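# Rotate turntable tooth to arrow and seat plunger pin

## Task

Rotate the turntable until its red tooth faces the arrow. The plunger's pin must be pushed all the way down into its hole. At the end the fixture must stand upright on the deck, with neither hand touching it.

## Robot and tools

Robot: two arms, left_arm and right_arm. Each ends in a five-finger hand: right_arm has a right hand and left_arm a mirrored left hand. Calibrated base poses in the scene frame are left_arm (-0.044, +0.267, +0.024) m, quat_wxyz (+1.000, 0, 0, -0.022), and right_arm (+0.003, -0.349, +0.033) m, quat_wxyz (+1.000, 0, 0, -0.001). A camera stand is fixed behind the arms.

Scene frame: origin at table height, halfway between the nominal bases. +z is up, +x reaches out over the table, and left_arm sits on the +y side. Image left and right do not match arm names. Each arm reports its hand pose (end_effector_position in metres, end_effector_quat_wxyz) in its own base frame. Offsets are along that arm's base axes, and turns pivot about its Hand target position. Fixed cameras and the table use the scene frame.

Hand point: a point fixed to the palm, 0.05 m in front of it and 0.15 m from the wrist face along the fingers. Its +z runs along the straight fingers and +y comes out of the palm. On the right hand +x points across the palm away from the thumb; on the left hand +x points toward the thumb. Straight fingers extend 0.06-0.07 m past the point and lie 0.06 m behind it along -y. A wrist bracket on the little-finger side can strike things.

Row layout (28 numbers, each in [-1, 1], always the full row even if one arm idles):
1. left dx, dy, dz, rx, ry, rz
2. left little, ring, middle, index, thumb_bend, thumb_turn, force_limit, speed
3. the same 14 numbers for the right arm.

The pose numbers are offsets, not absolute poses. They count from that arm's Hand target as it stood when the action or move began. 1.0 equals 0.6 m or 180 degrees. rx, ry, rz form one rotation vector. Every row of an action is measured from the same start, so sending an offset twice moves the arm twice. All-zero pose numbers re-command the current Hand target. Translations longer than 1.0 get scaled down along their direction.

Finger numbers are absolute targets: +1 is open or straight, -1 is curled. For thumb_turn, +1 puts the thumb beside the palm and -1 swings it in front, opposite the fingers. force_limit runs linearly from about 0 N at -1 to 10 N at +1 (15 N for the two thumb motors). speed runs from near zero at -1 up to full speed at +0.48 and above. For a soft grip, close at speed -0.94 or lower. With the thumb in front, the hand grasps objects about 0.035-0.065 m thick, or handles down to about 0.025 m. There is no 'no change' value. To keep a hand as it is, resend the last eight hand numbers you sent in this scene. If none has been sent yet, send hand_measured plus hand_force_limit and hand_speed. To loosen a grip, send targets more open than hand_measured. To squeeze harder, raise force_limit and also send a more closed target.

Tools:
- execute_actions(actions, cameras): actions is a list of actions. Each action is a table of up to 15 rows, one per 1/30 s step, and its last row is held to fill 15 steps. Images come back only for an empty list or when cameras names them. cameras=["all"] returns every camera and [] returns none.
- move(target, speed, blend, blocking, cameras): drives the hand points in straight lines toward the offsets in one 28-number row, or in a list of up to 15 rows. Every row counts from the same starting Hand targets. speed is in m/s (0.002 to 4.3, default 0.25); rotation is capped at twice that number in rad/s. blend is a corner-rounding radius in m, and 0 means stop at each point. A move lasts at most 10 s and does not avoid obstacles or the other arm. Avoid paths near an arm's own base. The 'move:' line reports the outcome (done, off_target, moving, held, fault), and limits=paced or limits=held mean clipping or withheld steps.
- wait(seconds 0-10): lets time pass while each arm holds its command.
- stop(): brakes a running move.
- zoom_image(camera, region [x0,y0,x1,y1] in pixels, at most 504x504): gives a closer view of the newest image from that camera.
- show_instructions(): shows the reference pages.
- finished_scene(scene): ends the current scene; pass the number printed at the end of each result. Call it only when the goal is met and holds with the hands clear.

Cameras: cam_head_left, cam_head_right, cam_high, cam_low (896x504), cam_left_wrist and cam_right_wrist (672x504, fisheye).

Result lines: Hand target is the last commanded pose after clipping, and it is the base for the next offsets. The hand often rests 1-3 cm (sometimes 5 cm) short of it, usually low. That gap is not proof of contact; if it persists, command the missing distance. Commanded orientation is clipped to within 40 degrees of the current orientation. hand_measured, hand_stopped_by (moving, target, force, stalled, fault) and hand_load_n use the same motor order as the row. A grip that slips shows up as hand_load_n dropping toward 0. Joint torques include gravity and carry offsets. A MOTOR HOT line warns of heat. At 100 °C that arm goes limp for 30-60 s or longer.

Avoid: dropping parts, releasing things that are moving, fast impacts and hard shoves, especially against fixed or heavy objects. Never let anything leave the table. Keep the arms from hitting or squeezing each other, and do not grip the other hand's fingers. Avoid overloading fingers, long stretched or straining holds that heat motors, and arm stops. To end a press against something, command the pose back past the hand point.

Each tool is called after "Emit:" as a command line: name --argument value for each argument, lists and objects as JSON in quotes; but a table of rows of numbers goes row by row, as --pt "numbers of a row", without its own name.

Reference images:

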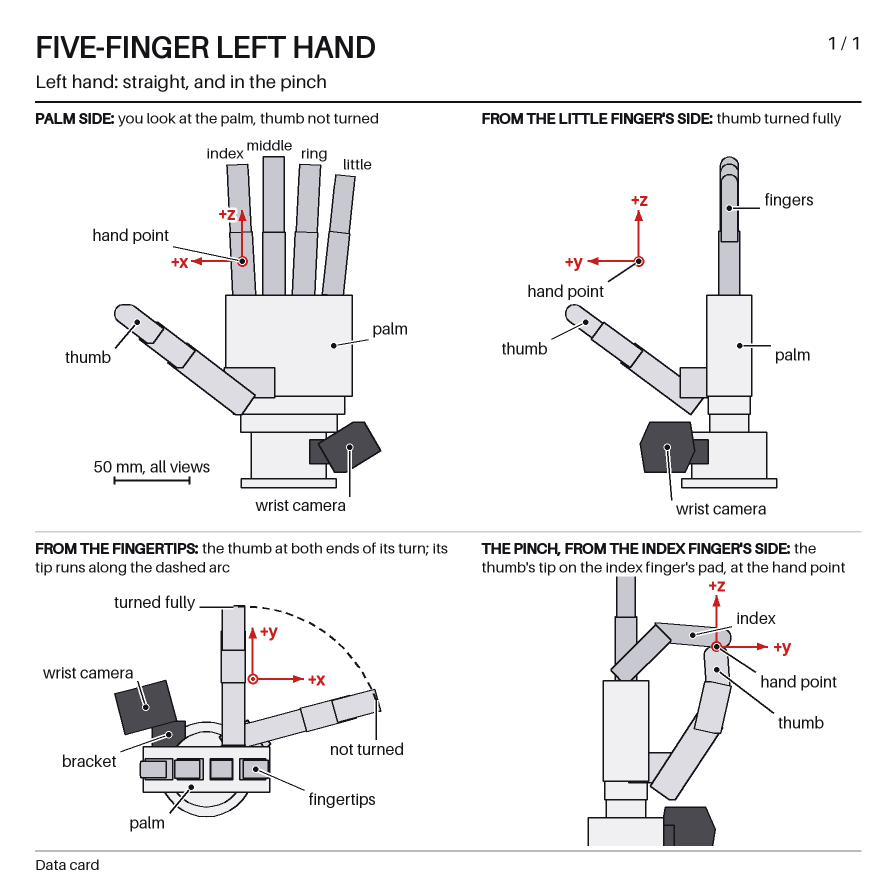

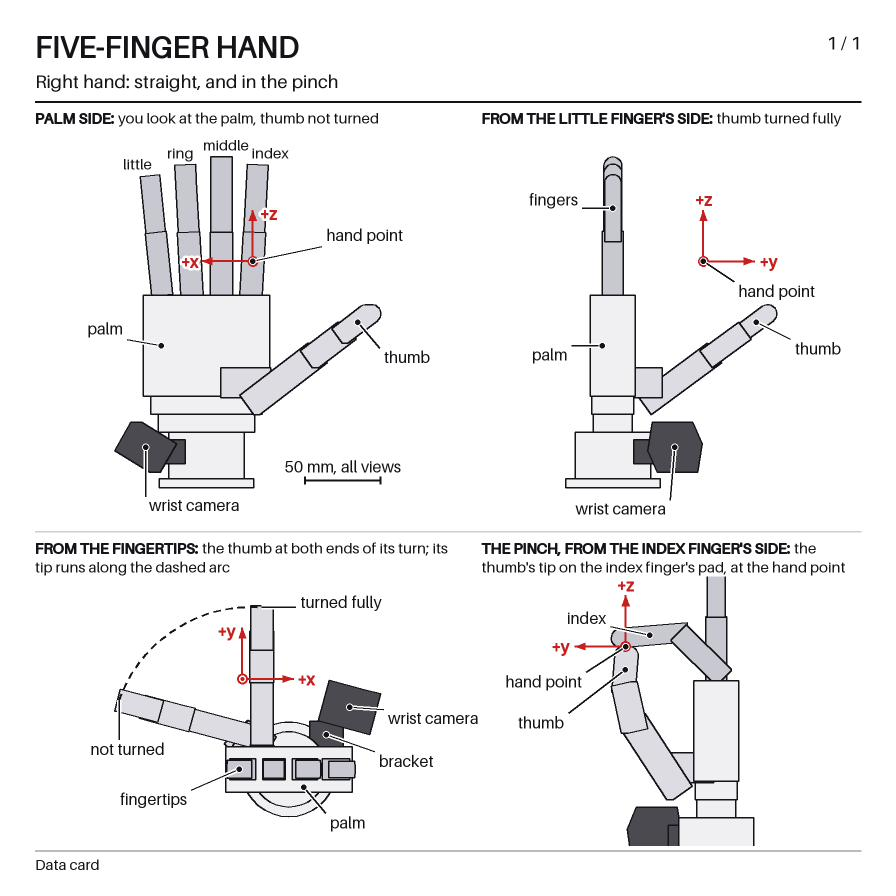

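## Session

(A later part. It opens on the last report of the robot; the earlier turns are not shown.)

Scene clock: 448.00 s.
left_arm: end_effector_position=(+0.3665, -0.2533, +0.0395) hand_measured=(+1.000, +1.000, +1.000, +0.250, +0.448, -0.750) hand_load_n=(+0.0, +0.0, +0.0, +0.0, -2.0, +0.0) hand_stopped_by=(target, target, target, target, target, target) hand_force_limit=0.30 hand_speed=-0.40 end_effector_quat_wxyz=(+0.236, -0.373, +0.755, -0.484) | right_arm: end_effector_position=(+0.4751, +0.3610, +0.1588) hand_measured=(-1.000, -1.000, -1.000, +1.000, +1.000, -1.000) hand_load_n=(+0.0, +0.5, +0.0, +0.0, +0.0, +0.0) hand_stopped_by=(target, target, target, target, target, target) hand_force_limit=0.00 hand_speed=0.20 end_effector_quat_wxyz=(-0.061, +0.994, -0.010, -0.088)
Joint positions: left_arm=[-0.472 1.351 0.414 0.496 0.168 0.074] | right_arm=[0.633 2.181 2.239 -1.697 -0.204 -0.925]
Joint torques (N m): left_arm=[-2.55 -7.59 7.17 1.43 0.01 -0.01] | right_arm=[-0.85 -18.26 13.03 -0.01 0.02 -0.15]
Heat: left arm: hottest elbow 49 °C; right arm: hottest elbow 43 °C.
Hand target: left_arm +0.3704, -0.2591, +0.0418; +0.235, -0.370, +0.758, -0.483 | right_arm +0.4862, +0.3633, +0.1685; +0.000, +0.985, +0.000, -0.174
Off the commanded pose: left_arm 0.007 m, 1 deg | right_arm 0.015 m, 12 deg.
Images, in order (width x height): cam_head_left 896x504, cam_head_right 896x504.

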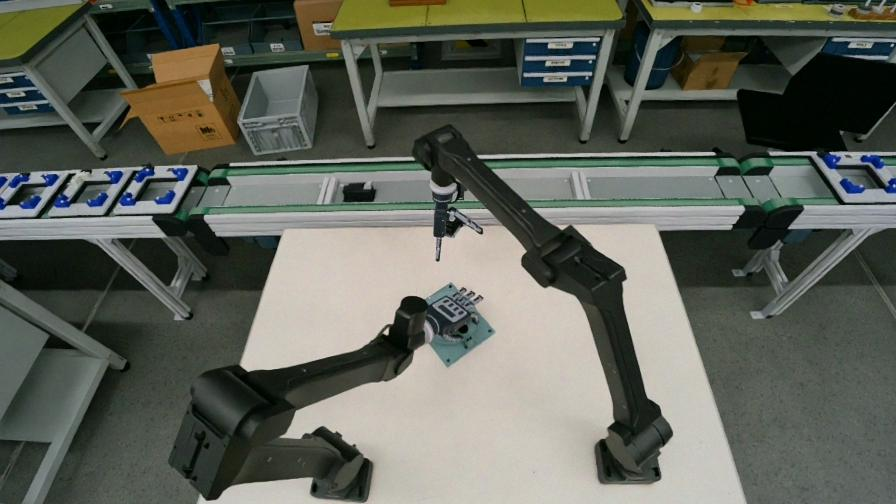

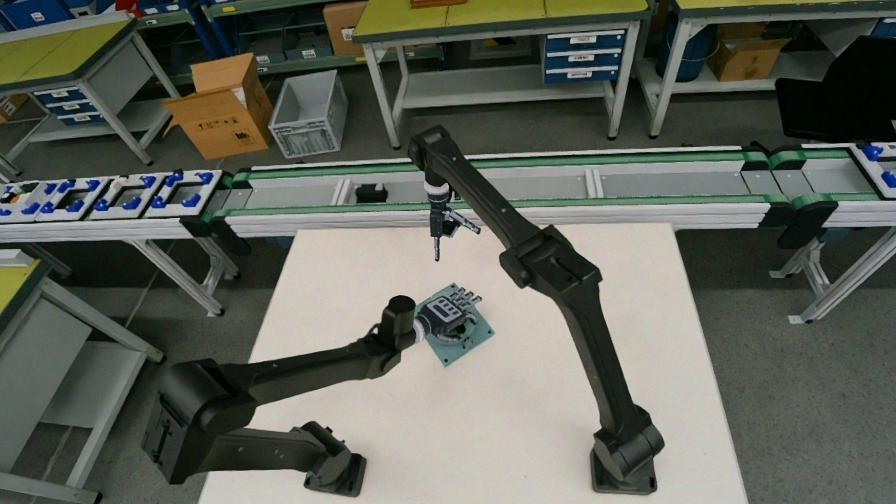

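Emit:
move --pt "0.0043 0.0028 -0.003 0 0 0 1 1 1 0.25 0.45 -0.75 0.3 -0.4 -0.06 0.0 -0.09 0 0 0 -1 -1 -1 1 1 -1 0 0.2" --pt "0.0043 0.0028 -0.003 0 0 0 1 1 1 -0.35 0.02 -0.75 0.3 -0.75 -0.0752 0.0007 -0.16 0 0 0 -1 -1 -1 1 1 -1 0 0.2" --pt "0.073 -0.051 0.165 0 0 0 1 1 1 -0.35 0.02 -0.75 0.3 -0.75 -0.0752 0.0007 -0.16 0 0 0 -1 -1 -1 1 1 -1 0 0.2" --speed 0.12 --cameras '["cam_left_wrist"]'

Scene clock: 533.97 s.
left_arm: end_effector_position=(+0.3661, -0.2540, +0.0476) hand_measured=(+1.000, +1.000, +1.000, -0.138, +0.222, -0.750) hand_load_n=(-0.5, +0.0, +0.0, +16.0, +11.0, -1.0) hand_stopped_by=(target, target, target, force, force, target) hand_force_limit=0.30 hand_speed=-0.75 end_effector_quat_wxyz=(+0.192, -0.402, +0.799, -0.405) | right_arm: end_effector_position=(+0.4475, +0.3632, +0.0808) hand_measured=(-1.000, -1.000, -1.000, +1.000, +1.000, -1.000) hand_load_n=(+0.0, +0.0, +0.0, +0.0, +0.0, +0.0) hand_stopped_by=(target, target, target, target, target, target) hand_force_limit=0.00 hand_speed=0.20 end_effector_quat_wxyz=(-0.010, +0.987, -0.005, -0.159)
Joint positions: left_arm=[-0.487 1.307 0.567 0.091 0.14 0.082] | right_arm=[0.662 2.284 2.167 -1.697 -0.212 -0.925]
Joint torques (N m): left_arm=[-2.78 -16.44 13.82 2.77 0.67 -0.18] | right_arm=[0.21 -18.55 8.47 -0.46 -0.18 -0.12]
Motor temperatures (°C): left_arm=[24 27 46 25 27 27] | right_arm=[25 33 52 24 24 24]
Heat: left arm: hottest elbow 46 °C; right arm: hottest elbow 52 °C.
Hand target: left_arm +0.4142, -0.2897, +0.1408; +0.235, -0.370, +0.758, -0.483 | right_arm +0.4409, +0.3638, +0.0723; +0.000, +0.985, +0.000, -0.174
Off the commanded pose: left_arm 0.111 m, 12 deg | right_arm 0.011 m, 2 deg.
joint sent to its limit (right arm) — joint 4 (wrist pitch), lower limit. The joint targets still meet the commanded pose.
move: off_target (left_arm, right_arm)
camera_calibration:
cam_left_wrist: T_world_to_cam=[[0.322379, -0.566715, 0.758225, -0.292219], [-0.928072, -0.346966, 0.135264, 0.244923], [0.186423, -0.747294, -0.637807, -0.110013], [0, 0, 0, 1]] pos_world=[0.34202, -0.162837, 0.118271]
Images, in order (width x height): cam_left_wrist 672x504.

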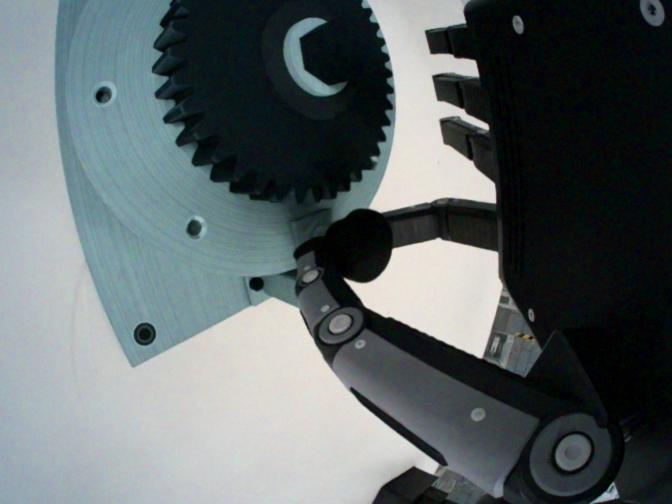

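Emit:
zoom_image --camera "cam_left_wrist" --region '[230, 180, 400, 310]'

Emit:
zoom_image --camera "cam_left_wrist" --region '[60, 60, 400, 360]'

Scaled by 2.965 from the camera's 672x504 image, which has a finer 960x720 frame.

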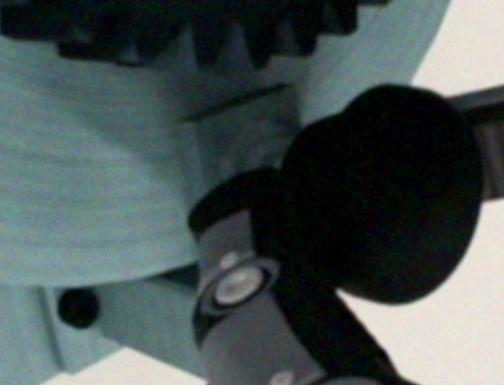

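Scaled by 1.482 from the camera's 672x504 image, which has a finer 960x720 frame.

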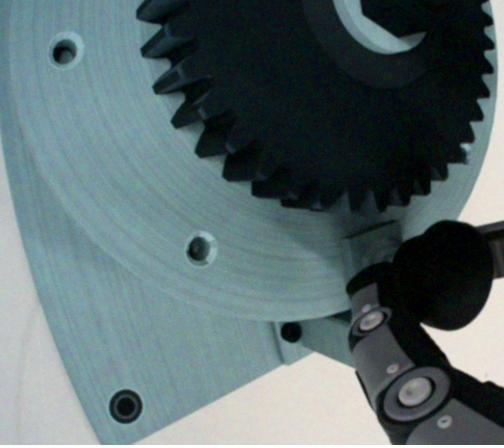

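Emit:
move --pt "0 0 0 0 0 0 1 1 1 -0.35 0.02 -0.75 0.3 -0.75 -0.025 0.006 0 0 0 0 -1 -1 -1 1 1 -1 0 0.2" --pt "0 0 0 0 0 0 1 1 1 -0.35 0.02 -0.75 0.3 -0.75 -0.045 0.0 0 0 0 0 -1 -1 -1 1 1 -1 0 0.2" --speed '[0.1,0.04]' --blend '[0.003,0]' --cameras '["cam_left_wrist"]'

Scene clock: 624.20 s.
left_arm: end_effector_position=(+0.3659, -0.2538, +0.0474) hand_measured=(+1.000, +1.000, +1.000, -0.138, +0.222, -0.750) hand_load_n=(-0.5, +0.0, +0.0, +15.5, +11.5, -0.5) hand_stopped_by=(target, target, target, force, force, target) hand_force_limit=0.30 hand_speed=-0.75 end_effector_quat_wxyz=(+0.192, -0.402, +0.799, -0.405) | right_arm: end_effector_position=(+0.4186, +0.3622, +0.0786) hand_measured=(-1.000, -1.000, -1.000, +1.000, +1.000, -1.000) hand_load_n=(+0.0, +0.0, +0.0, +0.0, +0.0, +0.0) hand_stopped_by=(target, target, target, target, target, target) hand_force_limit=0.00 hand_speed=0.20 end_effector_quat_wxyz=(-0.003, +0.985, +0.001, -0.172)
Joint positions: left_arm=[-0.487 1.307 0.567 0.09 0.14 0.083] | right_arm=[0.688 2.23 2.057 -1.665 -0.221 -0.915]
Joint torques (N m): left_arm=[-2.84 -16.44 13.86 2.71 0.68 -0.19] | right_arm=[0.15 -18.32 7.56 0.5 -0.09 0.01]
Motor temperatures (°C): left_arm=[24 31 66 26 27 27] | right_arm=[25 34 43 24 24 24]
Heat: left arm: hottest elbow 66 °C; right arm: hottest elbow 43 °C.
Hand target: left_arm +0.4142, -0.2896, +0.1407; +0.235, -0.370, +0.758, -0.483 | right_arm +0.4140, +0.3638, +0.0723; +0.000, +0.985, +0.000, -0.174
Off the commanded pose: left_arm 0.111 m, 12 deg | right_arm 0.008 m, 0 deg.
move: off_target (left_arm)
camera_calibration:
cam_left_wrist: T_world_to_cam=[[0.322872, -0.56738, 0.757518, -0.292306], [-0.928039, -0.346865, 0.13575, 0.244792], [0.185735, -0.746836, -0.638544, -0.109662], [0, 0, 0, 1]] pos_world=[0.341922, -0.162838, 0.118172]
Images, in order (width x height): cam_left_wrist 672x504.

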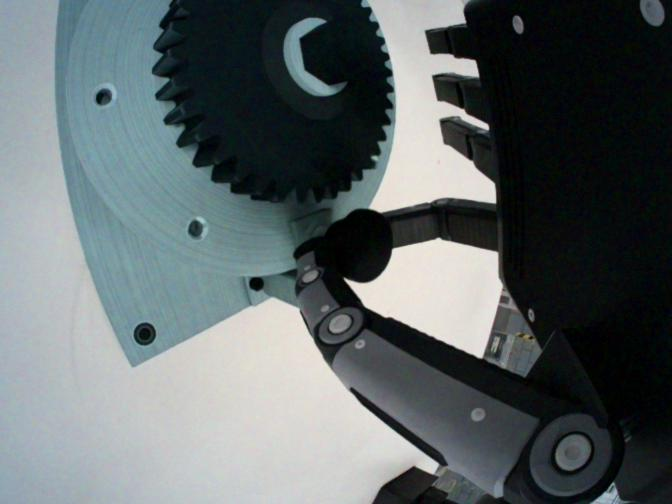

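Emit:
move --pt "0 0 0 0 0 0 1 1 1 -0.35 0.02 -0.75 0.3 -0.75 -0.006 -0.004 0 0 0 0 -1 -1 -1 1 1 -1 0 0.2" --pt "0 0 0 0 0 0 1 1 1 -0.35 0.02 -0.75 0.3 -0.75 -0.001 -0.013 0 0 0 0 -1 -1 -1 1 1 -1 0 0.2" --speed 0.05 --blend '[0.003,0]' --cameras '["cam_left_wrist"]'

Scene clock: 631.87 s.
left_arm: end_effector_position=(+0.3659, -0.2538, +0.0474) hand_measured=(+1.000, +1.000, +1.000, -0.138, +0.222, -0.750) hand_load_n=(+0.0, +0.0, +0.0, +15.0, +11.5, -0.5) hand_stopped_by=(target, target, target, force, force, target) hand_force_limit=0.30 hand_speed=-0.75 end_effector_quat_wxyz=(+0.192, -0.402, +0.799, -0.405) | right_arm: end_effector_position=(+0.4174, +0.3614, +0.0784) hand_measured=(-1.000, -1.000, -1.000, +1.000, +1.000, -1.000) hand_load_n=(+0.0, +0.5, +0.5, +0.0, +0.0, +0.0) hand_stopped_by=(target, target, target, target, target, target) hand_force_limit=0.00 hand_speed=0.20 end_effector_quat_wxyz=(-0.007, +0.986, +0.001, -0.166)
Joint positions: left_arm=[-0.487 1.307 0.567 0.09 0.14 0.083] | right_arm=[0.688 2.213 2.032 -1.643 -0.221 -0.913]
Joint torques (N m): left_arm=[-2.78 -16.44 13.83 2.7 0.68 -0.19] | right_arm=[-0.5 -19.02 7.19 0.06 0.02 -0.08]
Motor temperatures (°C): left_arm=[24 31 66 26 27 27] | right_arm=[25 35 42 24 24 24]
Heat: left arm: hottest elbow 66 °C; right arm: hottest elbow 42 °C.
Hand target: left_arm +0.4142, -0.2896, +0.1407; +0.235, -0.370, +0.758, -0.483 | right_arm +0.4134, +0.3561, +0.0725; +0.000, +0.985, +0.000, -0.174
Off the commanded pose: left_arm 0.111 m, 12 deg | right_arm 0.009 m, 1 deg.
move: off_target (left_arm); blend cut to 0.0021 m at target 1
camera_calibration:
cam_left_wrist: T_world_to_cam=[[0.322872, -0.56738, 0.757518, -0.292306], [-0.928039, -0.346865, 0.13575, 0.244792], [0.185735, -0.746836, -0.638544, -0.109662], [0, 0, 0, 1]] pos_world=[0.341922, -0.162838, 0.118172]
Images, in order (width x height): cam_left_wrist 672x504.

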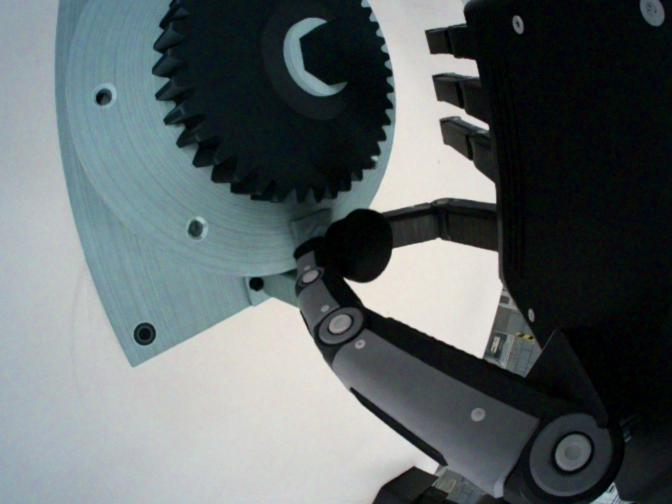

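Emit:
move --target '[0,0,0,0,0,0,1,1,1,-0.35,0.02,-0.75,0.3,-0.75,0.002,-0.011,0,0,0,0,-1,-1,-1,1,1,-1,0,0.2]' --speed 0.04 --cameras '["cam_left_wrist"]'

Scene clock: 638.47 s.
left_arm: end_effector_position=(+0.3659, -0.2538, +0.0474) hand_measured=(+1.000, +1.000, +1.000, -0.138, +0.222, -0.750) hand_load_n=(+0.0, +0.0, +0.0, +15.5, +11.5, -1.0) hand_stopped_by=(target, target, target, force, force, target) hand_force_limit=0.30 hand_speed=-0.75 end_effector_quat_wxyz=(+0.192, -0.402, +0.799, -0.405) | right_arm: end_effector_position=(+0.4177, +0.3578, +0.0781) hand_measured=(-1.000, -1.000, -1.000, +1.000, +1.000, -1.000) hand_load_n=(+0.0, +0.0, +0.0, +0.0, +0.0, +0.0) hand_stopped_by=(target, target, target, target, target, target) hand_force_limit=0.00 hand_speed=0.20 end_effector_quat_wxyz=(-0.008, +0.986, -0.001, -0.164)
Joint positions: left_arm=[-0.487 1.307 0.567 0.09 0.14 0.083] | right_arm=[0.684 2.203 2.016 -1.632 -0.219 -0.913]
Joint torques (N m): left_arm=[-2.84 -16.44 13.85 2.7 0.68 -0.19] | right_arm=[-0.79 -18.67 7.25 -0.23 0.02 -0.17]
Motor temperatures (°C): left_arm=[24 32 67 26 27 27] | right_arm=[25 35 42 24 24 24]
Heat: left arm: hottest elbow 67 °C; right arm: hottest elbow 42 °C.
Hand target: left_arm +0.4142, -0.2896, +0.1407; +0.235, -0.370, +0.758, -0.483 | right_arm +0.4146, +0.3494, +0.0723; +0.000, +0.985, +0.000, -0.174
Off the commanded pose: left_arm 0.111 m, 12 deg | right_arm 0.010 m, 1 deg.
move: off_target (left_arm)
camera_calibration:
cam_left_wrist: T_world_to_cam=[[0.322872, -0.56738, 0.757518, -0.292306], [-0.928039, -0.346865, 0.13575, 0.244792], [0.185735, -0.746836, -0.638544, -0.109662], [0, 0, 0, 1]] pos_world=[0.341922, -0.162838, 0.118172]
Images, in order (width x height): cam_left_wrist 672x504.

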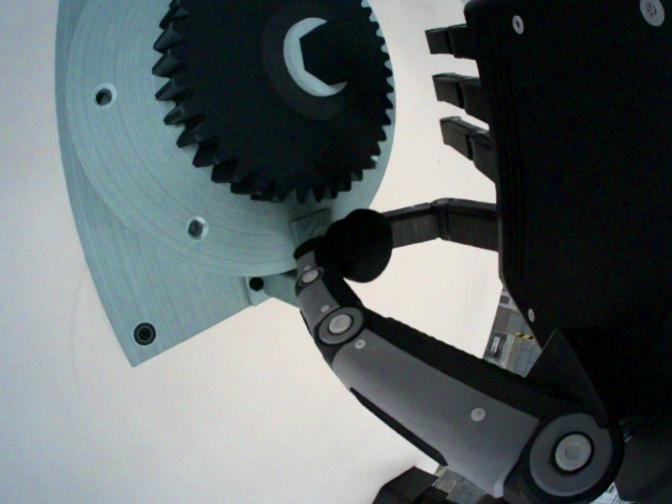

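Emit:
move --target '[0,0,0,0,0,0,1,1,1,-0.35,0.02,-0.75,0.3,-0.75,-0.0035,-0.0085,0,0,0,0,-1,-1,-1,1,1,-1,0,0.2]' --speed 0.04 --cameras '["cam_left_wrist"]'

Scene clock: 645.40 s.
left_arm: end_effector_position=(+0.3659, -0.2538, +0.0474) hand_measured=(+1.000, +1.000, +1.000, -0.138, +0.222, -0.750) hand_load_n=(+0.0, +0.0, +0.0, +15.5, +11.5, -0.5) hand_stopped_by=(target, target, target, force, force, target) hand_force_limit=0.30 hand_speed=-0.75 end_effector_quat_wxyz=(+0.192, -0.402, +0.799, -0.405) | right_arm: end_effector_position=(+0.4173, +0.3546, +0.0781) hand_measured=(-1.000, -1.000, -1.000, +1.000, +1.000, -1.000) hand_load_n=(+0.0, +0.0, +0.5, +0.0, +0.0, +0.0) hand_stopped_by=(target, target, target, target, target, target) hand_force_limit=0.00 hand_speed=0.20 end_effector_quat_wxyz=(-0.010, +0.987, -0.001, -0.161)
Joint positions: left_arm=[-0.487 1.307 0.567 0.09 0.14 0.083] | right_arm=[0.681 2.19 1.995 -1.618 -0.216 -0.914]
Joint torques (N m): left_arm=[-2.78 -16.44 13.85 2.71 0.68 -0.19] | right_arm=[-0.85 -18.49 6.82 -0.42 -0.04 -0.2]
Motor temperatures (°C): left_arm=[24 32 67 26 27 27] | right_arm=[25 35 42 24 24 24]
Heat: left arm: hottest elbow 67 °C; right arm: hottest elbow 42 °C.
Hand target: left_arm +0.4142, -0.2896, +0.1407; +0.235, -0.370, +0.758, -0.483 | right_arm +0.4127, +0.3442, +0.0724; +0.000, +0.985, +0.000, -0.174
Off the commanded pose: left_arm 0.111 m, 12 deg | right_arm 0.013 m, 2 deg.
move: off_target (left_arm, right_arm)
camera_calibration:
cam_left_wrist: T_world_to_cam=[[0.322872, -0.56738, 0.757518, -0.292306], [-0.928039, -0.346865, 0.13575, 0.244792], [0.185735, -0.746836, -0.638544, -0.109662], [0, 0, 0, 1]] pos_world=[0.341922, -0.162838, 0.118172]
Images, in order (width x height): cam_left_wrist 672x504.

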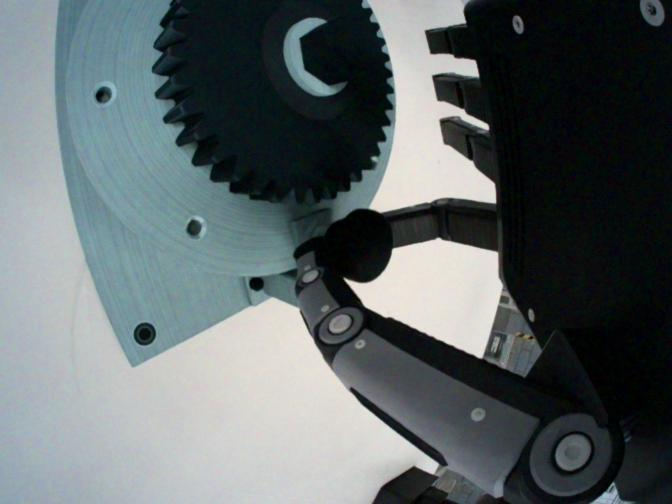

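Emit:
move --target '[0,0,0,0,0,0,1,1,1,-0.35,0.02,-0.75,0.3,-0.75,0.0005,-0.006,0,0,0,0,-1,-1,-1,1,1,-1,0,0.2]' --speed 0.04 --cameras '["cam_left_wrist"]'

Scene clock: 651.97 s.
left_arm: end_effector_position=(+0.3659, -0.2538, +0.0474) hand_measured=(+1.000, +1.000, +1.000, -0.138, +0.222, -0.750) hand_load_n=(+0.0, +0.0, +0.0, +15.0, +11.5, -1.0) hand_stopped_by=(target, target, target, force, force, target) hand_force_limit=0.30 hand_speed=-0.75 end_effector_quat_wxyz=(+0.192, -0.402, +0.799, -0.405) | right_arm: end_effector_position=(+0.4184, +0.3502, +0.0780) hand_measured=(-1.000, -1.000, -1.000, +1.000, +1.000, -1.000) hand_load_n=(+0.0, +0.0, +0.0, +0.5, +0.0, +0.0) hand_stopped_by=(target, target, target, target, target, target) hand_force_limit=0.00 hand_speed=0.20 end_effector_quat_wxyz=(-0.010, +0.987, -0.002, -0.160)
Joint positions: left_arm=[-0.487 1.307 0.567 0.09 0.14 0.083] | right_arm=[0.674 2.184 1.984 -1.613 -0.216 -0.919]
Joint torques (N m): left_arm=[-2.78 -16.44 13.86 2.7 0.67 -0.19] | right_arm=[-0.73 -18.55 6.97 -0.49 -0.01 -0.2]
Motor temperatures (°C): left_arm=[24 32 68 26 28 27] | right_arm=[25 35 41 24 24 24]
Heat: left arm: hottest elbow 68 °C; right arm: hottest elbow 41 °C.
Hand target: left_arm +0.4142, -0.2896, +0.1407; +0.235, -0.370, +0.758, -0.483 | right_arm +0.4129, +0.3407, +0.0723; +0.000, +0.985, +0.000, -0.174
Off the commanded pose: left_arm 0.111 m, 12 deg | right_arm 0.012 m, 2 deg.
move: off_target (left_arm, right_arm)
camera_calibration:
cam_left_wrist: T_world_to_cam=[[0.322872, -0.56738, 0.757518, -0.292306], [-0.928039, -0.346865, 0.13575, 0.244792], [0.185735, -0.746836, -0.638544, -0.109662], [0, 0, 0, 1]] pos_world=[0.341922, -0.162838, 0.118172]
Images, in order (width x height): cam_left_wrist 672x504.

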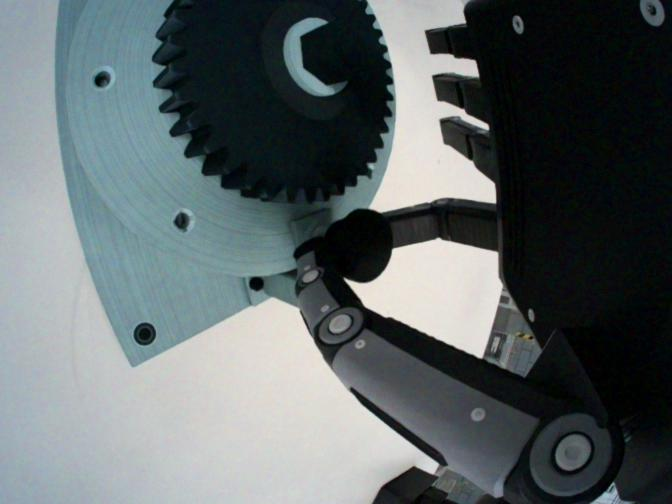

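Emit:
move --target '[-0.028,0.02,-0.068,0,0,0,1,1,1,-0.35,0.02,-0.75,0.3,-0.75,-0.009,0.0137,0,0,0,0,-1,-1,-1,1,1,-1,0,0.2]' --speed 0.06 --cameras '["cam_left_wrist"]'

Scene clock: 665.23 s.
left_arm: end_effector_position=(+0.3665, -0.2558, +0.0482) hand_measured=(+1.000, +1.000, +1.000, -0.138, +0.222, -0.750) hand_load_n=(+0.0, +0.0, +0.0, +12.5, +10.0, +0.0) hand_stopped_by=(target, target, target, force, force, target) hand_force_limit=0.30 hand_speed=-0.75 end_effector_quat_wxyz=(+0.201, -0.390, +0.793, -0.422) | right_arm: end_effector_position=(+0.4184, +0.3502, +0.0779) hand_measured=(-1.000, -1.000, -1.000, +1.000, +1.000, -1.000) hand_load_n=(+0.0, +0.0, +0.0, +0.5, +0.0, +0.0) hand_stopped_by=(target, target, target, target, target, target) hand_force_limit=0.00 hand_speed=0.20 end_effector_quat_wxyz=(-0.010, +0.987, -0.002, -0.160)
Joint positions: left_arm=[-0.487 1.306 0.54 0.161 0.151 0.091] | right_arm=[0.674 2.184 1.984 -1.613 -0.216 -0.919]
Joint torques (N m): left_arm=[-2.2 -12.57 9.09 5.46 0.46 -0.24] | right_arm=[0.26 -18.26 7.24 -0.42 -0.17 -0.06]
Motor temperatures (°C): left_arm=[24 32 68 26 28 27] | right_arm=[25 37 40 24 24 24]
Heat: left arm: hottest elbow 68 °C; right arm: hottest elbow 40 °C.
Hand target: left_arm +0.3975, -0.2776, +0.1001; +0.235, -0.370, +0.758, -0.483 | right_arm +0.4075, +0.3489, +0.0723; +0.000, +0.985, +0.000, -0.174
Off the commanded pose: left_arm 0.064 m, 9 deg | right_arm 0.012 m, 2 deg.
move: off_target (left_arm, right_arm)
camera_calibration:
cam_left_wrist: T_world_to_cam=[[0.283438, -0.555384, 0.781801, -0.277863], [-0.937658, -0.331493, 0.104453, 0.25357], [0.20115, -0.762667, -0.614717, -0.121585], [0, 0, 0, 1]] pos_world=[0.340976, -0.162992, 0.116007]
Images, in order (width x height): cam_left_wrist 672x504.

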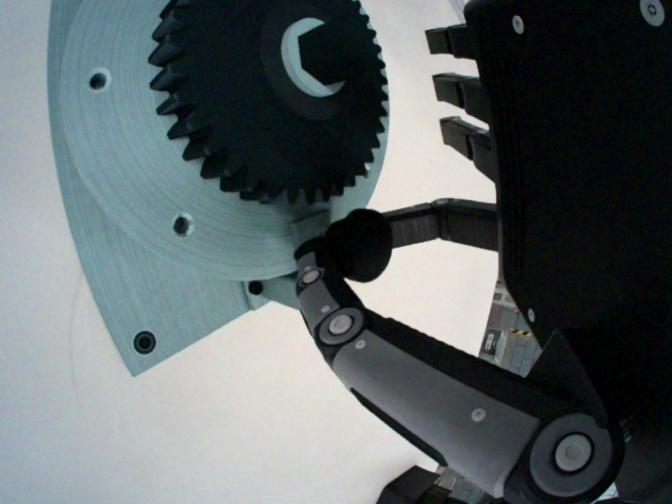

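Emit:
move --target '[0,0,0,0,0,0,1,1,1,-0.35,0.02,-0.75,0.3,-0.75,-0.005,0.009,0,0,0,0,-1,-1,-1,1,1,-1,0,0.2]' --speed 0.06 --cameras '["cam_left_wrist"]'

Scene clock: 670.87 s.
left_arm: end_effector_position=(+0.3666, -0.2559, +0.0482) hand_measured=(+1.000, +1.000, +1.000, -0.138, +0.222, -0.750) hand_load_n=(+0.0, +0.0, +0.0, +12.0, +10.0, +0.5) hand_stopped_by=(target, target, target, force, force, target) hand_force_limit=0.30 hand_speed=-0.75 end_effector_quat_wxyz=(+0.201, -0.390, +0.793, -0.423) | right_arm: end_effector_position=(+0.4181, +0.3505, +0.0780) hand_measured=(-1.000, -1.000, -1.000, +1.000, +1.000, -1.000) hand_load_n=(+0.0, +0.0, +0.0, +0.0, +0.0, -0.5) hand_stopped_by=(target, target, target, target, target, target) hand_force_limit=0.00 hand_speed=0.20 end_effector_quat_wxyz=(-0.010, +0.987, -0.004, -0.161)
Joint positions: left_arm=[-0.487 1.306 0.54 0.162 0.151 0.091] | right_arm=[0.674 2.184 1.984 -1.613 -0.216 -0.915]
Joint torques (N m): left_arm=[-2.14 -12.57 9.05 5.45 0.46 -0.25] | right_arm=[0.97 -18.14 7.6 -0.42 -0.27 -0.01]
Motor temperatures (°C): left_arm=[24 31 66 26 27 27] | right_arm=[25 37 40 24 24 24]
Heat: left arm: hottest elbow 66 °C; right arm: hottest elbow 40 °C.
Hand target: left_arm +0.3975, -0.2776, +0.1002; +0.235, -0.370, +0.758, -0.483 | right_arm +0.4044, +0.3544, +0.0723; +0.000, +0.985, +0.000, -0.174
Off the commanded pose: left_arm 0.064 m, 9 deg | right_arm 0.015 m, 2 deg.
move: off_target (left_arm, right_arm)
camera_calibration:
cam_left_wrist: T_world_to_cam=[[0.283111, -0.555275, 0.781996, -0.277756], [-0.937713, -0.331433, 0.104145, 0.253635], [0.20135, -0.762773, -0.614521, -0.121693], [0, 0, 0, 1]] pos_world=[0.340975, -0.162992, 0.116006]
Images, in order (width x height): cam_left_wrist 672x504.

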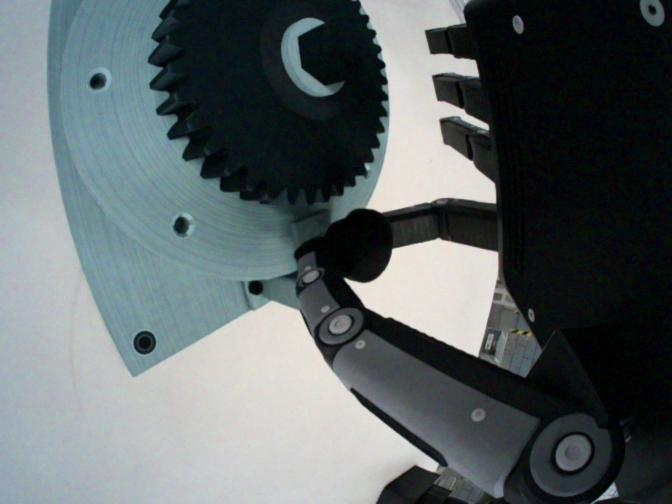

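Emit:
move --target '[0,0,0,0,0,0,1,1,1,-0.35,0.02,-0.75,0.3,-0.75,-0.0025,0.0065,0,0,0,0,-1,-1,-1,1,1,-1,0,0.2]' --speed 0.04 --cameras '["cam_left_wrist"]'

Scene clock: 677.63 s.
left_arm: end_effector_position=(+0.3666, -0.2559, +0.0482) hand_measured=(+1.000, +1.000, +1.000, -0.138, +0.222, -0.750) hand_load_n=(+0.0, +0.0, +0.0, +12.0, +10.0, +0.0) hand_stopped_by=(target, target, target, force, force, target) hand_force_limit=0.30 hand_speed=-0.75 end_effector_quat_wxyz=(+0.201, -0.390, +0.793, -0.423) | right_arm: end_effector_position=(+0.4178, +0.3507, +0.0781) hand_measured=(-1.000, -1.000, -1.000, +1.000, +1.000, -1.000) hand_load_n=(+0.0, +0.0, +0.0, +0.0, +0.0, +0.0) hand_stopped_by=(target, target, target, target, target, target) hand_force_limit=0.00 hand_speed=0.20 end_effector_quat_wxyz=(-0.010, +0.987, -0.006, -0.160)
Joint positions: left_arm=[-0.487 1.306 0.54 0.162 0.151 0.091] | right_arm=[0.674 2.184 1.984 -1.613 -0.215 -0.911]
Joint torques (N m): left_arm=[-2.14 -12.51 9.03 5.45 0.46 -0.25] | right_arm=[1.44 -17.85 8.08 -0.47 -0.36 0.01]
Motor temperatures (°C): left_arm=[24 31 63 26 27 27] | right_arm=[25 37 40 24 24 24]
Heat: left arm: hottest elbow 63 °C; right arm: hottest elbow 40 °C.
Hand target: left_arm +0.3975, -0.2776, +0.1002; +0.235, -0.370, +0.758, -0.483 | right_arm +0.4030, +0.3582, +0.0723; +0.000, +0.985, +0.000, -0.174
Off the commanded pose: left_arm 0.064 m, 9 deg | right_arm 0.018 m, 2 deg.
move: off_target (left_arm, right_arm)
camera_calibration:
cam_left_wrist: T_world_to_cam=[[0.283111, -0.555275, 0.781996, -0.277756], [-0.937713, -0.331433, 0.104145, 0.253635], [0.20135, -0.762773, -0.614521, -0.121693], [0, 0, 0, 1]] pos_world=[0.340975, -0.162992, 0.116006]
Images, in order (width x height): cam_left_wrist 672x504.

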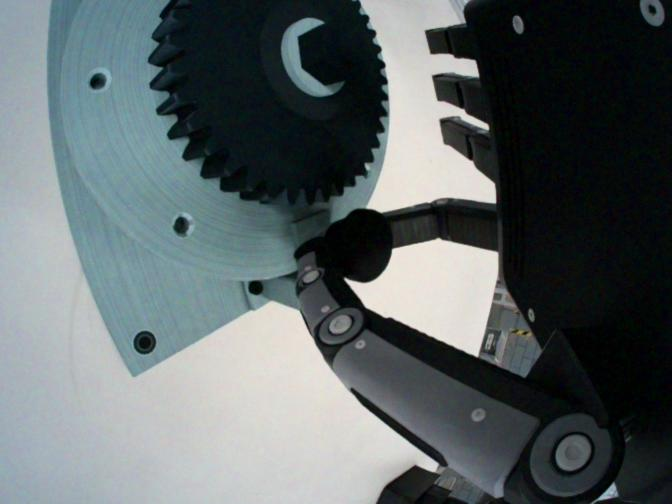

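Emit:
move --target '[0,0,0,0,0,0,1,1,1,-0.35,0.02,-0.75,0.3,-0.75,-0.0025,0.006,0,0,0,0,-1,-1,-1,1,1,-1,0,0.2]' --speed 0.04 --cameras '["cam_left_wrist"]'

Scene clock: 682.93 s.
left_arm: end_effector_position=(+0.3666, -0.2559, +0.0482) hand_measured=(+1.000, +1.000, +1.000, -0.138, +0.222, -0.750) hand_load_n=(+0.0, +0.0, +0.0, +12.0, +10.0, +0.5) hand_stopped_by=(target, target, target, force, force, target) hand_force_limit=0.30 hand_speed=-0.75 end_effector_quat_wxyz=(+0.201, -0.390, +0.793, -0.423) | right_arm: end_effector_position=(+0.4171, +0.3513, +0.0782) hand_measured=(-1.000, -1.000, -1.000, +1.000, +1.000, -1.000) hand_load_n=(+0.0, +0.0, +0.0, +0.0, +0.0, +0.0) hand_stopped_by=(target, target, target, target, target, target) hand_force_limit=0.00 hand_speed=0.20 end_effector_quat_wxyz=(-0.008, +0.987, -0.007, -0.160)
Joint positions: left_arm=[-0.487 1.306 0.54 0.162 0.151 0.091] | right_arm=[0.676 2.184 1.984 -1.613 -0.214 -0.906]
Joint torques (N m): left_arm=[-2.14 -12.57 9.05 5.45 0.46 -0.25] | right_arm=[1.73 -17.67 8.47 -0.53 -0.5 0.04]
Motor temperatures (°C): left_arm=[24 31 61 26 27 27] | right_arm=[25 38 40 24 24 24]
Heat: left arm: hottest elbow 61 °C; right arm: hottest elbow 40 °C.
Hand target: left_arm +0.3975, -0.2776, +0.1002; +0.235, -0.370, +0.758, -0.483 | right_arm +0.4014, +0.3619, +0.0723; +0.000, +0.985, +0.000, -0.174
Off the commanded pose: left_arm 0.064 m, 9 deg | right_arm 0.020 m, 2 deg.
move: off_target (left_arm, right_arm)
camera_calibration:
cam_left_wrist: T_world_to_cam=[[0.283111, -0.555275, 0.781996, -0.277756], [-0.937713, -0.331433, 0.104145, 0.253635], [0.20135, -0.762773, -0.614521, -0.121693], [0, 0, 0, 1]] pos_world=[0.340975, -0.162992, 0.116006]
Images, in order (width x height): cam_left_wrist 672x504.

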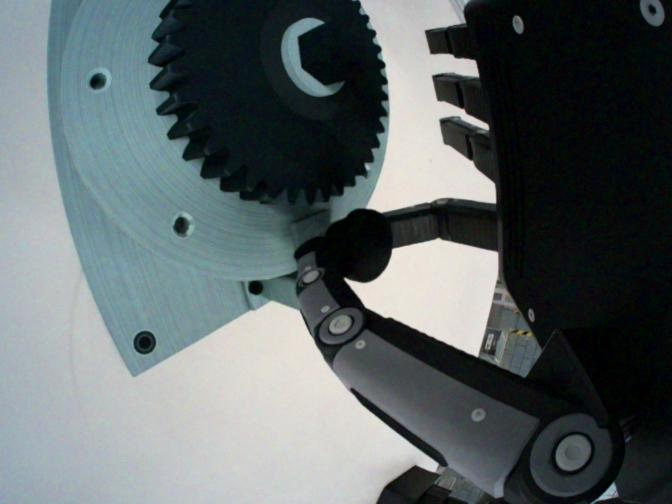

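Emit:
move --target '[0,0,0,0,0,0,1,1,1,-0.35,0.02,-0.75,0.3,-0.75,-0.002,0.005,0,0,0,0,-1,-1,-1,1,1,-1,0,0.2]' --speed 0.04 --cameras '["cam_left_wrist"]'

Scene clock: 687.87 s.
left_arm: end_effector_position=(+0.3666, -0.2559, +0.0482) hand_measured=(+1.000, +1.000, +1.000, -0.138, +0.222, -0.750) hand_load_n=(+0.0, +0.0, +0.0, +12.0, +10.0, +0.0) hand_stopped_by=(target, target, target, force, force, target) hand_force_limit=0.30 hand_speed=-0.75 end_effector_quat_wxyz=(+0.201, -0.390, +0.793, -0.423) | right_arm: end_effector_position=(+0.4168, +0.3515, +0.0782) hand_measured=(-1.000, -1.000, -1.000, +1.000, +1.000, -1.000) hand_load_n=(+0.0, +0.0, +0.5, -0.5, +0.0, +0.0) hand_stopped_by=(target, target, target, target, target, target) hand_force_limit=0.00 hand_speed=0.20 end_effector_quat_wxyz=(-0.007, +0.987, -0.009, -0.160)
Joint positions: left_arm=[-0.487 1.306 0.54 0.162 0.151 0.091] | right_arm=[0.677 2.184 1.984 -1.613 -0.212 -0.902]
Joint torques (N m): left_arm=[-2.14 -12.51 9.03 5.45 0.46 -0.25] | right_arm=[1.96 -17.49 8.84 -0.55 -0.6 0.06]
Motor temperatures (°C): left_arm=[24 30 60 27 27 27] | right_arm=[25 38 40 24 24 24]
Heat: left arm: hottest elbow 60 °C; right arm: hottest elbow 40 °C.
Hand target: left_arm +0.3975, -0.2776, +0.1002; +0.235, -0.370, +0.758, -0.483 | right_arm +0.4002, +0.3649, +0.0723; +0.000, +0.985, +0.000, -0.174
Off the commanded pose: left_arm 0.064 m, 9 deg | right_arm 0.022 m, 2 deg.
move: off_target (left_arm, right_arm)
camera_calibration:
cam_left_wrist: T_world_to_cam=[[0.283111, -0.555275, 0.781996, -0.277756], [-0.937713, -0.331433, 0.104145, 0.253635], [0.20135, -0.762773, -0.614521, -0.121693], [0, 0, 0, 1]] pos_world=[0.340975, -0.162992, 0.116006]
Images, in order (width x height): cam_left_wrist 672x504.

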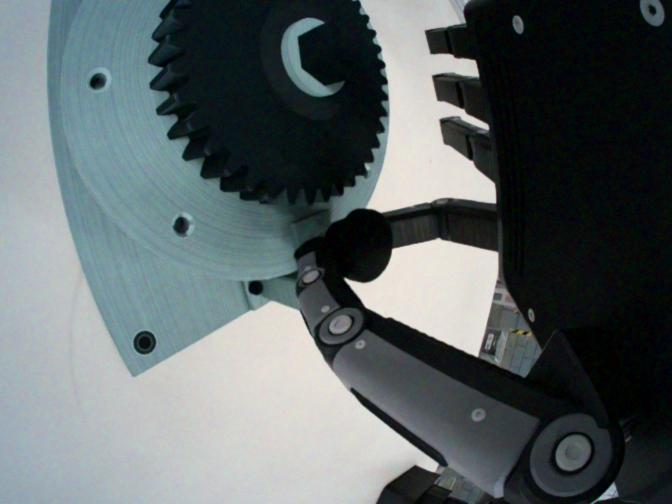

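Emit:
move --target '[0,0,0,0,0,0,1,1,1,-0.35,0.02,-0.75,0.3,-0.75,0.0,0.007,0,0,0,0,-1,-1,-1,1,1,-1,0,0.2]' --speed 0.04 --cameras '["cam_left_wrist"]'

Scene clock: 697.03 s.
left_arm: end_effector_position=(+0.3666, -0.2559, +0.0482) hand_measured=(+1.000, +1.000, +1.000, -0.138, +0.222, -0.750) hand_load_n=(+0.0, +0.0, +0.0, +12.0, +10.0, +0.0) hand_stopped_by=(target, target, target, force, force, target) hand_force_limit=0.30 hand_speed=-0.75 end_effector_quat_wxyz=(+0.201, -0.390, +0.793, -0.423) | right_arm: end_effector_position=(+0.4162, +0.3520, +0.0783) hand_measured=(-1.000, -1.000, -1.000, +1.000, +1.000, -1.000) hand_load_n=(+0.0, +0.0, +0.0, +0.0, -0.5, +0.0) hand_stopped_by=(target, target, target, target, target, target) hand_force_limit=0.00 hand_speed=0.20 end_effector_quat_wxyz=(-0.007, +0.987, -0.011, -0.159)
Joint positions: left_arm=[-0.487 1.306 0.54 0.162 0.151 0.091] | right_arm=[0.678 2.184 1.984 -1.613 -0.212 -0.897]
Joint torques (N m): left_arm=[-2.14 -12.51 9.03 5.45 0.46 -0.24] | right_arm=[2.2 -17.03 9.83 -0.75 -0.7 0.02]
Motor temperatures (°C): left_arm=[24 30 58 27 27 27] | right_arm=[25 38 40 24 24 24]
Heat: left arm: hottest elbow 58 °C; right arm: hottest elbow 40 °C.
Hand target: left_arm +0.3975, -0.2776, +0.1002; +0.235, -0.370, +0.758, -0.483 | right_arm +0.4003, +0.3690, +0.0723; +0.000, +0.985, +0.000, -0.174
Off the commanded pose: left_arm 0.064 m, 9 deg | right_arm 0.024 m, 2 deg.
move: off_target (left_arm, right_arm)
camera_calibration:
cam_left_wrist: T_world_to_cam=[[0.283111, -0.555275, 0.781996, -0.277756], [-0.937713, -0.331433, 0.104145, 0.253635], [0.20135, -0.762773, -0.614521, -0.121693], [0, 0, 0, 1]] pos_world=[0.340975, -0.162992, 0.116006]
Images, in order (width x height): cam_left_wrist 672x504.

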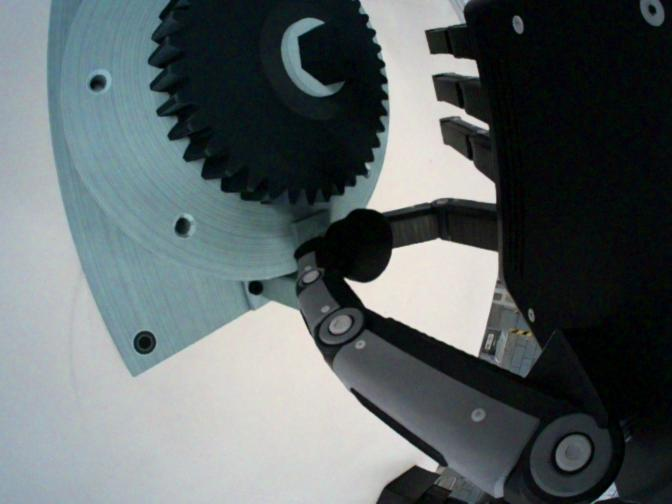

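Emit:
move --target '[0,0,0,0,0,0,1,1,1,-0.35,0.02,-0.75,0.3,-0.75,-0.001,0.005,0,0,0,0,-1,-1,-1,1,1,-1,0,0.2]' --speed 0.03 --cameras '["cam_left_wrist"]'

Scene clock: 703.73 s.
left_arm: end_effector_position=(+0.3666, -0.2559, +0.0482) hand_measured=(+1.000, +1.000, +1.000, -0.138, +0.222, -0.750) hand_load_n=(+0.0, +0.0, +0.0, +12.0, +10.0, +0.0) hand_stopped_by=(target, target, target, force, force, target) hand_force_limit=0.30 hand_speed=-0.75 end_effector_quat_wxyz=(+0.201, -0.390, +0.793, -0.423) | right_arm: end_effector_position=(+0.4156, +0.3526, +0.0784) hand_measured=(-1.000, -1.000, -1.000, +1.000, +1.000, -1.000) hand_load_n=(+0.0, +0.0, +0.0, +0.0, +0.0, +0.0) hand_stopped_by=(target, target, target, target, target, target) hand_force_limit=0.00 hand_speed=0.20 end_effector_quat_wxyz=(-0.006, +0.987, -0.013, -0.159)
Joint positions: left_arm=[-0.487 1.306 0.54 0.162 0.151 0.091] | right_arm=[0.679 2.184 1.984 -1.613 -0.211 -0.892]
Joint torques (N m): left_arm=[-2.14 -12.51 9.05 5.44 0.46 -0.25] | right_arm=[2.43 -16.73 10.36 -0.83 -0.75 -0.02]
Motor temperatures (°C): left_arm=[24 30 57 27 27 27] | right_arm=[25 38 40 24 25 24]
Heat: left arm: hottest elbow 57 °C; right arm: hottest elbow 40 °C.
Hand target: left_arm +0.3975, -0.2776, +0.1002; +0.235, -0.370, +0.758, -0.483 | right_arm +0.3997, +0.3720, +0.0723; +0.000, +0.985, +0.000, -0.174
Off the commanded pose: left_arm 0.064 m, 9 deg | right_arm 0.026 m, 2 deg.
move: off_target (left_arm, right_arm)
camera_calibration:
cam_left_wrist: T_world_to_cam=[[0.283111, -0.555275, 0.781996, -0.277756], [-0.937713, -0.331433, 0.104145, 0.253635], [0.20135, -0.762773, -0.614521, -0.121693], [0, 0, 0, 1]] pos_world=[0.340975, -0.162992, 0.116006]
Images, in order (width x height): cam_left_wrist 672x504.

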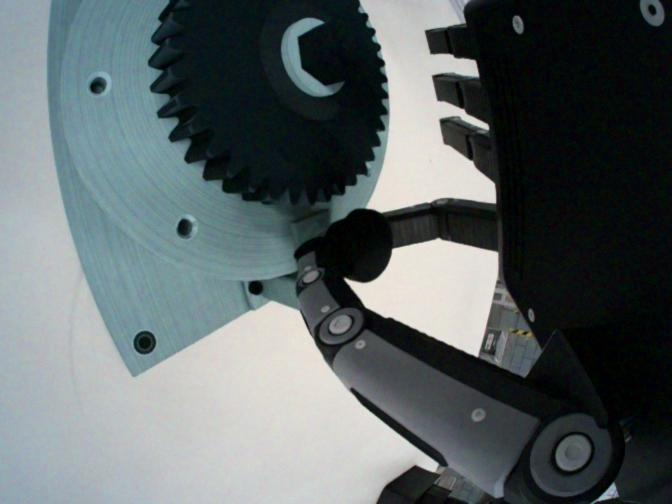

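Emit:
move --target '[0,0,0,0,0,0,1,1,1,-0.35,0.02,-0.75,0.3,-0.75,-0.002,0.008,0,0,0,0,-1,-1,-1,1,1,-1,0,0.2]' --speed 0.03 --cameras '["cam_left_wrist"]'

Scene clock: 709.07 s.
left_arm: end_effector_position=(+0.3666, -0.2559, +0.0482) hand_measured=(+1.000, +1.000, +1.000, -0.138, +0.222, -0.750) hand_load_n=(+0.0, +0.0, +0.0, +12.0, +10.0, +0.5) hand_stopped_by=(target, target, target, force, force, target) hand_force_limit=0.30 hand_speed=-0.75 end_effector_quat_wxyz=(+0.201, -0.390, +0.793, -0.423) | right_arm: end_effector_position=(+0.4121, +0.3614, +0.0790) hand_measured=(-1.000, -1.000, -1.000, +1.000, +1.000, -1.000) hand_load_n=(+0.0, +0.0, +0.0, +0.0, +0.0, +0.0) hand_stopped_by=(target, target, target, target, target, target) hand_force_limit=0.00 hand_speed=0.20 end_effector_quat_wxyz=(-0.007, +0.988, -0.010, -0.156)
Joint positions: left_arm=[-0.487 1.306 0.54 0.162 0.151 0.091] | right_arm=[0.694 2.187 1.993 -1.611 -0.212 -0.881]
Joint torques (N m): left_arm=[-2.14 -12.57 9.03 5.44 0.46 -0.25] | right_arm=[1.79 -16.5 10.61 -1.09 -0.81 -0.05]
Motor temperatures (°C): left_arm=[24 30 56 27 27 27] | right_arm=[25 38 40 24 25 24]
Heat: left arm: hottest elbow 56 °C; right arm: hottest elbow 40 °C.
Hand target: left_arm +0.3975, -0.2776, +0.1002; +0.235, -0.370, +0.758, -0.483 | right_arm +0.3985, +0.3767, +0.0724; +0.000, +0.985, +0.000, -0.174
Off the commanded pose: left_arm 0.064 m, 9 deg | right_arm 0.022 m, 3 deg.
move: off_target (left_arm, right_arm)
camera_calibration:
cam_left_wrist: T_world_to_cam=[[0.283111, -0.555275, 0.781996, -0.277756], [-0.937713, -0.331433, 0.104145, 0.253635], [0.20135, -0.762773, -0.614521, -0.121693], [0, 0, 0, 1]] pos_world=[0.340975, -0.162992, 0.116006]
Images, in order (width x height): cam_left_wrist 672x504.

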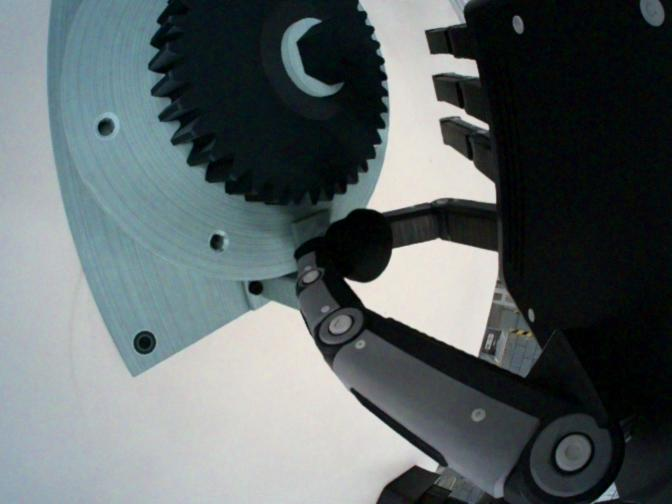

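Emit:
move --pt "0 0 0 0 0 0 1 1 1 -0.35 0.02 -0.75 0.3 -0.75 0.055 0.0055 0 0 0 0 -1 -1 -1 1 1 -1 0 0.2" --pt "0 0 0 0 0 0 1 1 1 -0.35 0.02 -0.75 0.3 -0.75 0.0197 -0.0003 0 0 0 0 -1 -1 -1 1 1 -1 0 0.2" --pt "0 0 0 0 0 0 1 1 1 -0.35 0.02 -0.75 0.3 -0.75 0.0123 -0.0077 0 0 0 0 -1 -1 -1 1 1 -1 0 0.2" --speed '[0.1,0.06,0.03]' --blend '[0,0.003,0]' --cameras '["cam_left_wrist"]'

Scene clock: 743.50 s.
left_arm: end_effector_position=(+0.3666, -0.2559, +0.0482) hand_measured=(+1.000, +1.000, +1.000, -0.138, +0.222, -0.750) hand_load_n=(+0.0, -0.5, +0.0, +12.5, +10.0, +0.5) hand_stopped_by=(target, target, target, force, force, target) hand_force_limit=0.30 hand_speed=-0.75 end_effector_quat_wxyz=(+0.201, -0.390, +0.793, -0.423) | right_arm: end_effector_position=(+0.4134, +0.3701, +0.0786) hand_measured=(-1.000, -1.000, -1.000, +1.000, +1.000, -1.000) hand_load_n=(+0.0, +0.0, +0.0, +0.0, +0.0, +0.0) hand_stopped_by=(target, target, target, target, target, target) hand_force_limit=0.00 hand_speed=0.20 end_effector_quat_wxyz=(-0.005, +0.986, -0.001, -0.168)
Joint positions: left_arm=[-0.487 1.306 0.54 0.162 0.151 0.091] | right_arm=[0.702 2.226 2.053 -1.654 -0.223 -0.896]
Joint torques (N m): left_arm=[-2.08 -12.51 9.03 5.45 0.46 -0.25] | right_arm=[0.32 -18.73 7.38 0.23 -0.18 0]
Motor temperatures (°C): left_arm=[24 29 52 27 27 27] | right_arm=[25 36 45 24 25 24]
Heat: left arm: hottest elbow 52 °C; right arm: hottest elbow 45 °C.
Hand target: left_arm +0.3975, -0.2776, +0.1002; +0.235, -0.370, +0.758, -0.483 | right_arm +0.4059, +0.3721, +0.0724; +0.000, +0.985, +0.000, -0.174
Off the commanded pose: left_arm 0.064 m, 9 deg | right_arm 0.010 m, 1 deg.
move: off_target (left_arm)
camera_calibration:
cam_left_wrist: T_world_to_cam=[[0.283111, -0.555275, 0.781996, -0.277756], [-0.937713, -0.331433, 0.104145, 0.253635], [0.20135, -0.762773, -0.614521, -0.121693], [0, 0, 0, 1]] pos_world=[0.340975, -0.162992, 0.116006]
Images, in order (width x height): cam_left_wrist 672x504.

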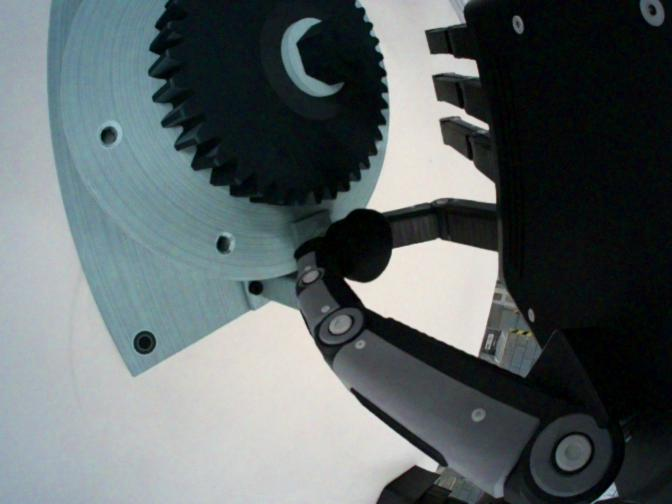

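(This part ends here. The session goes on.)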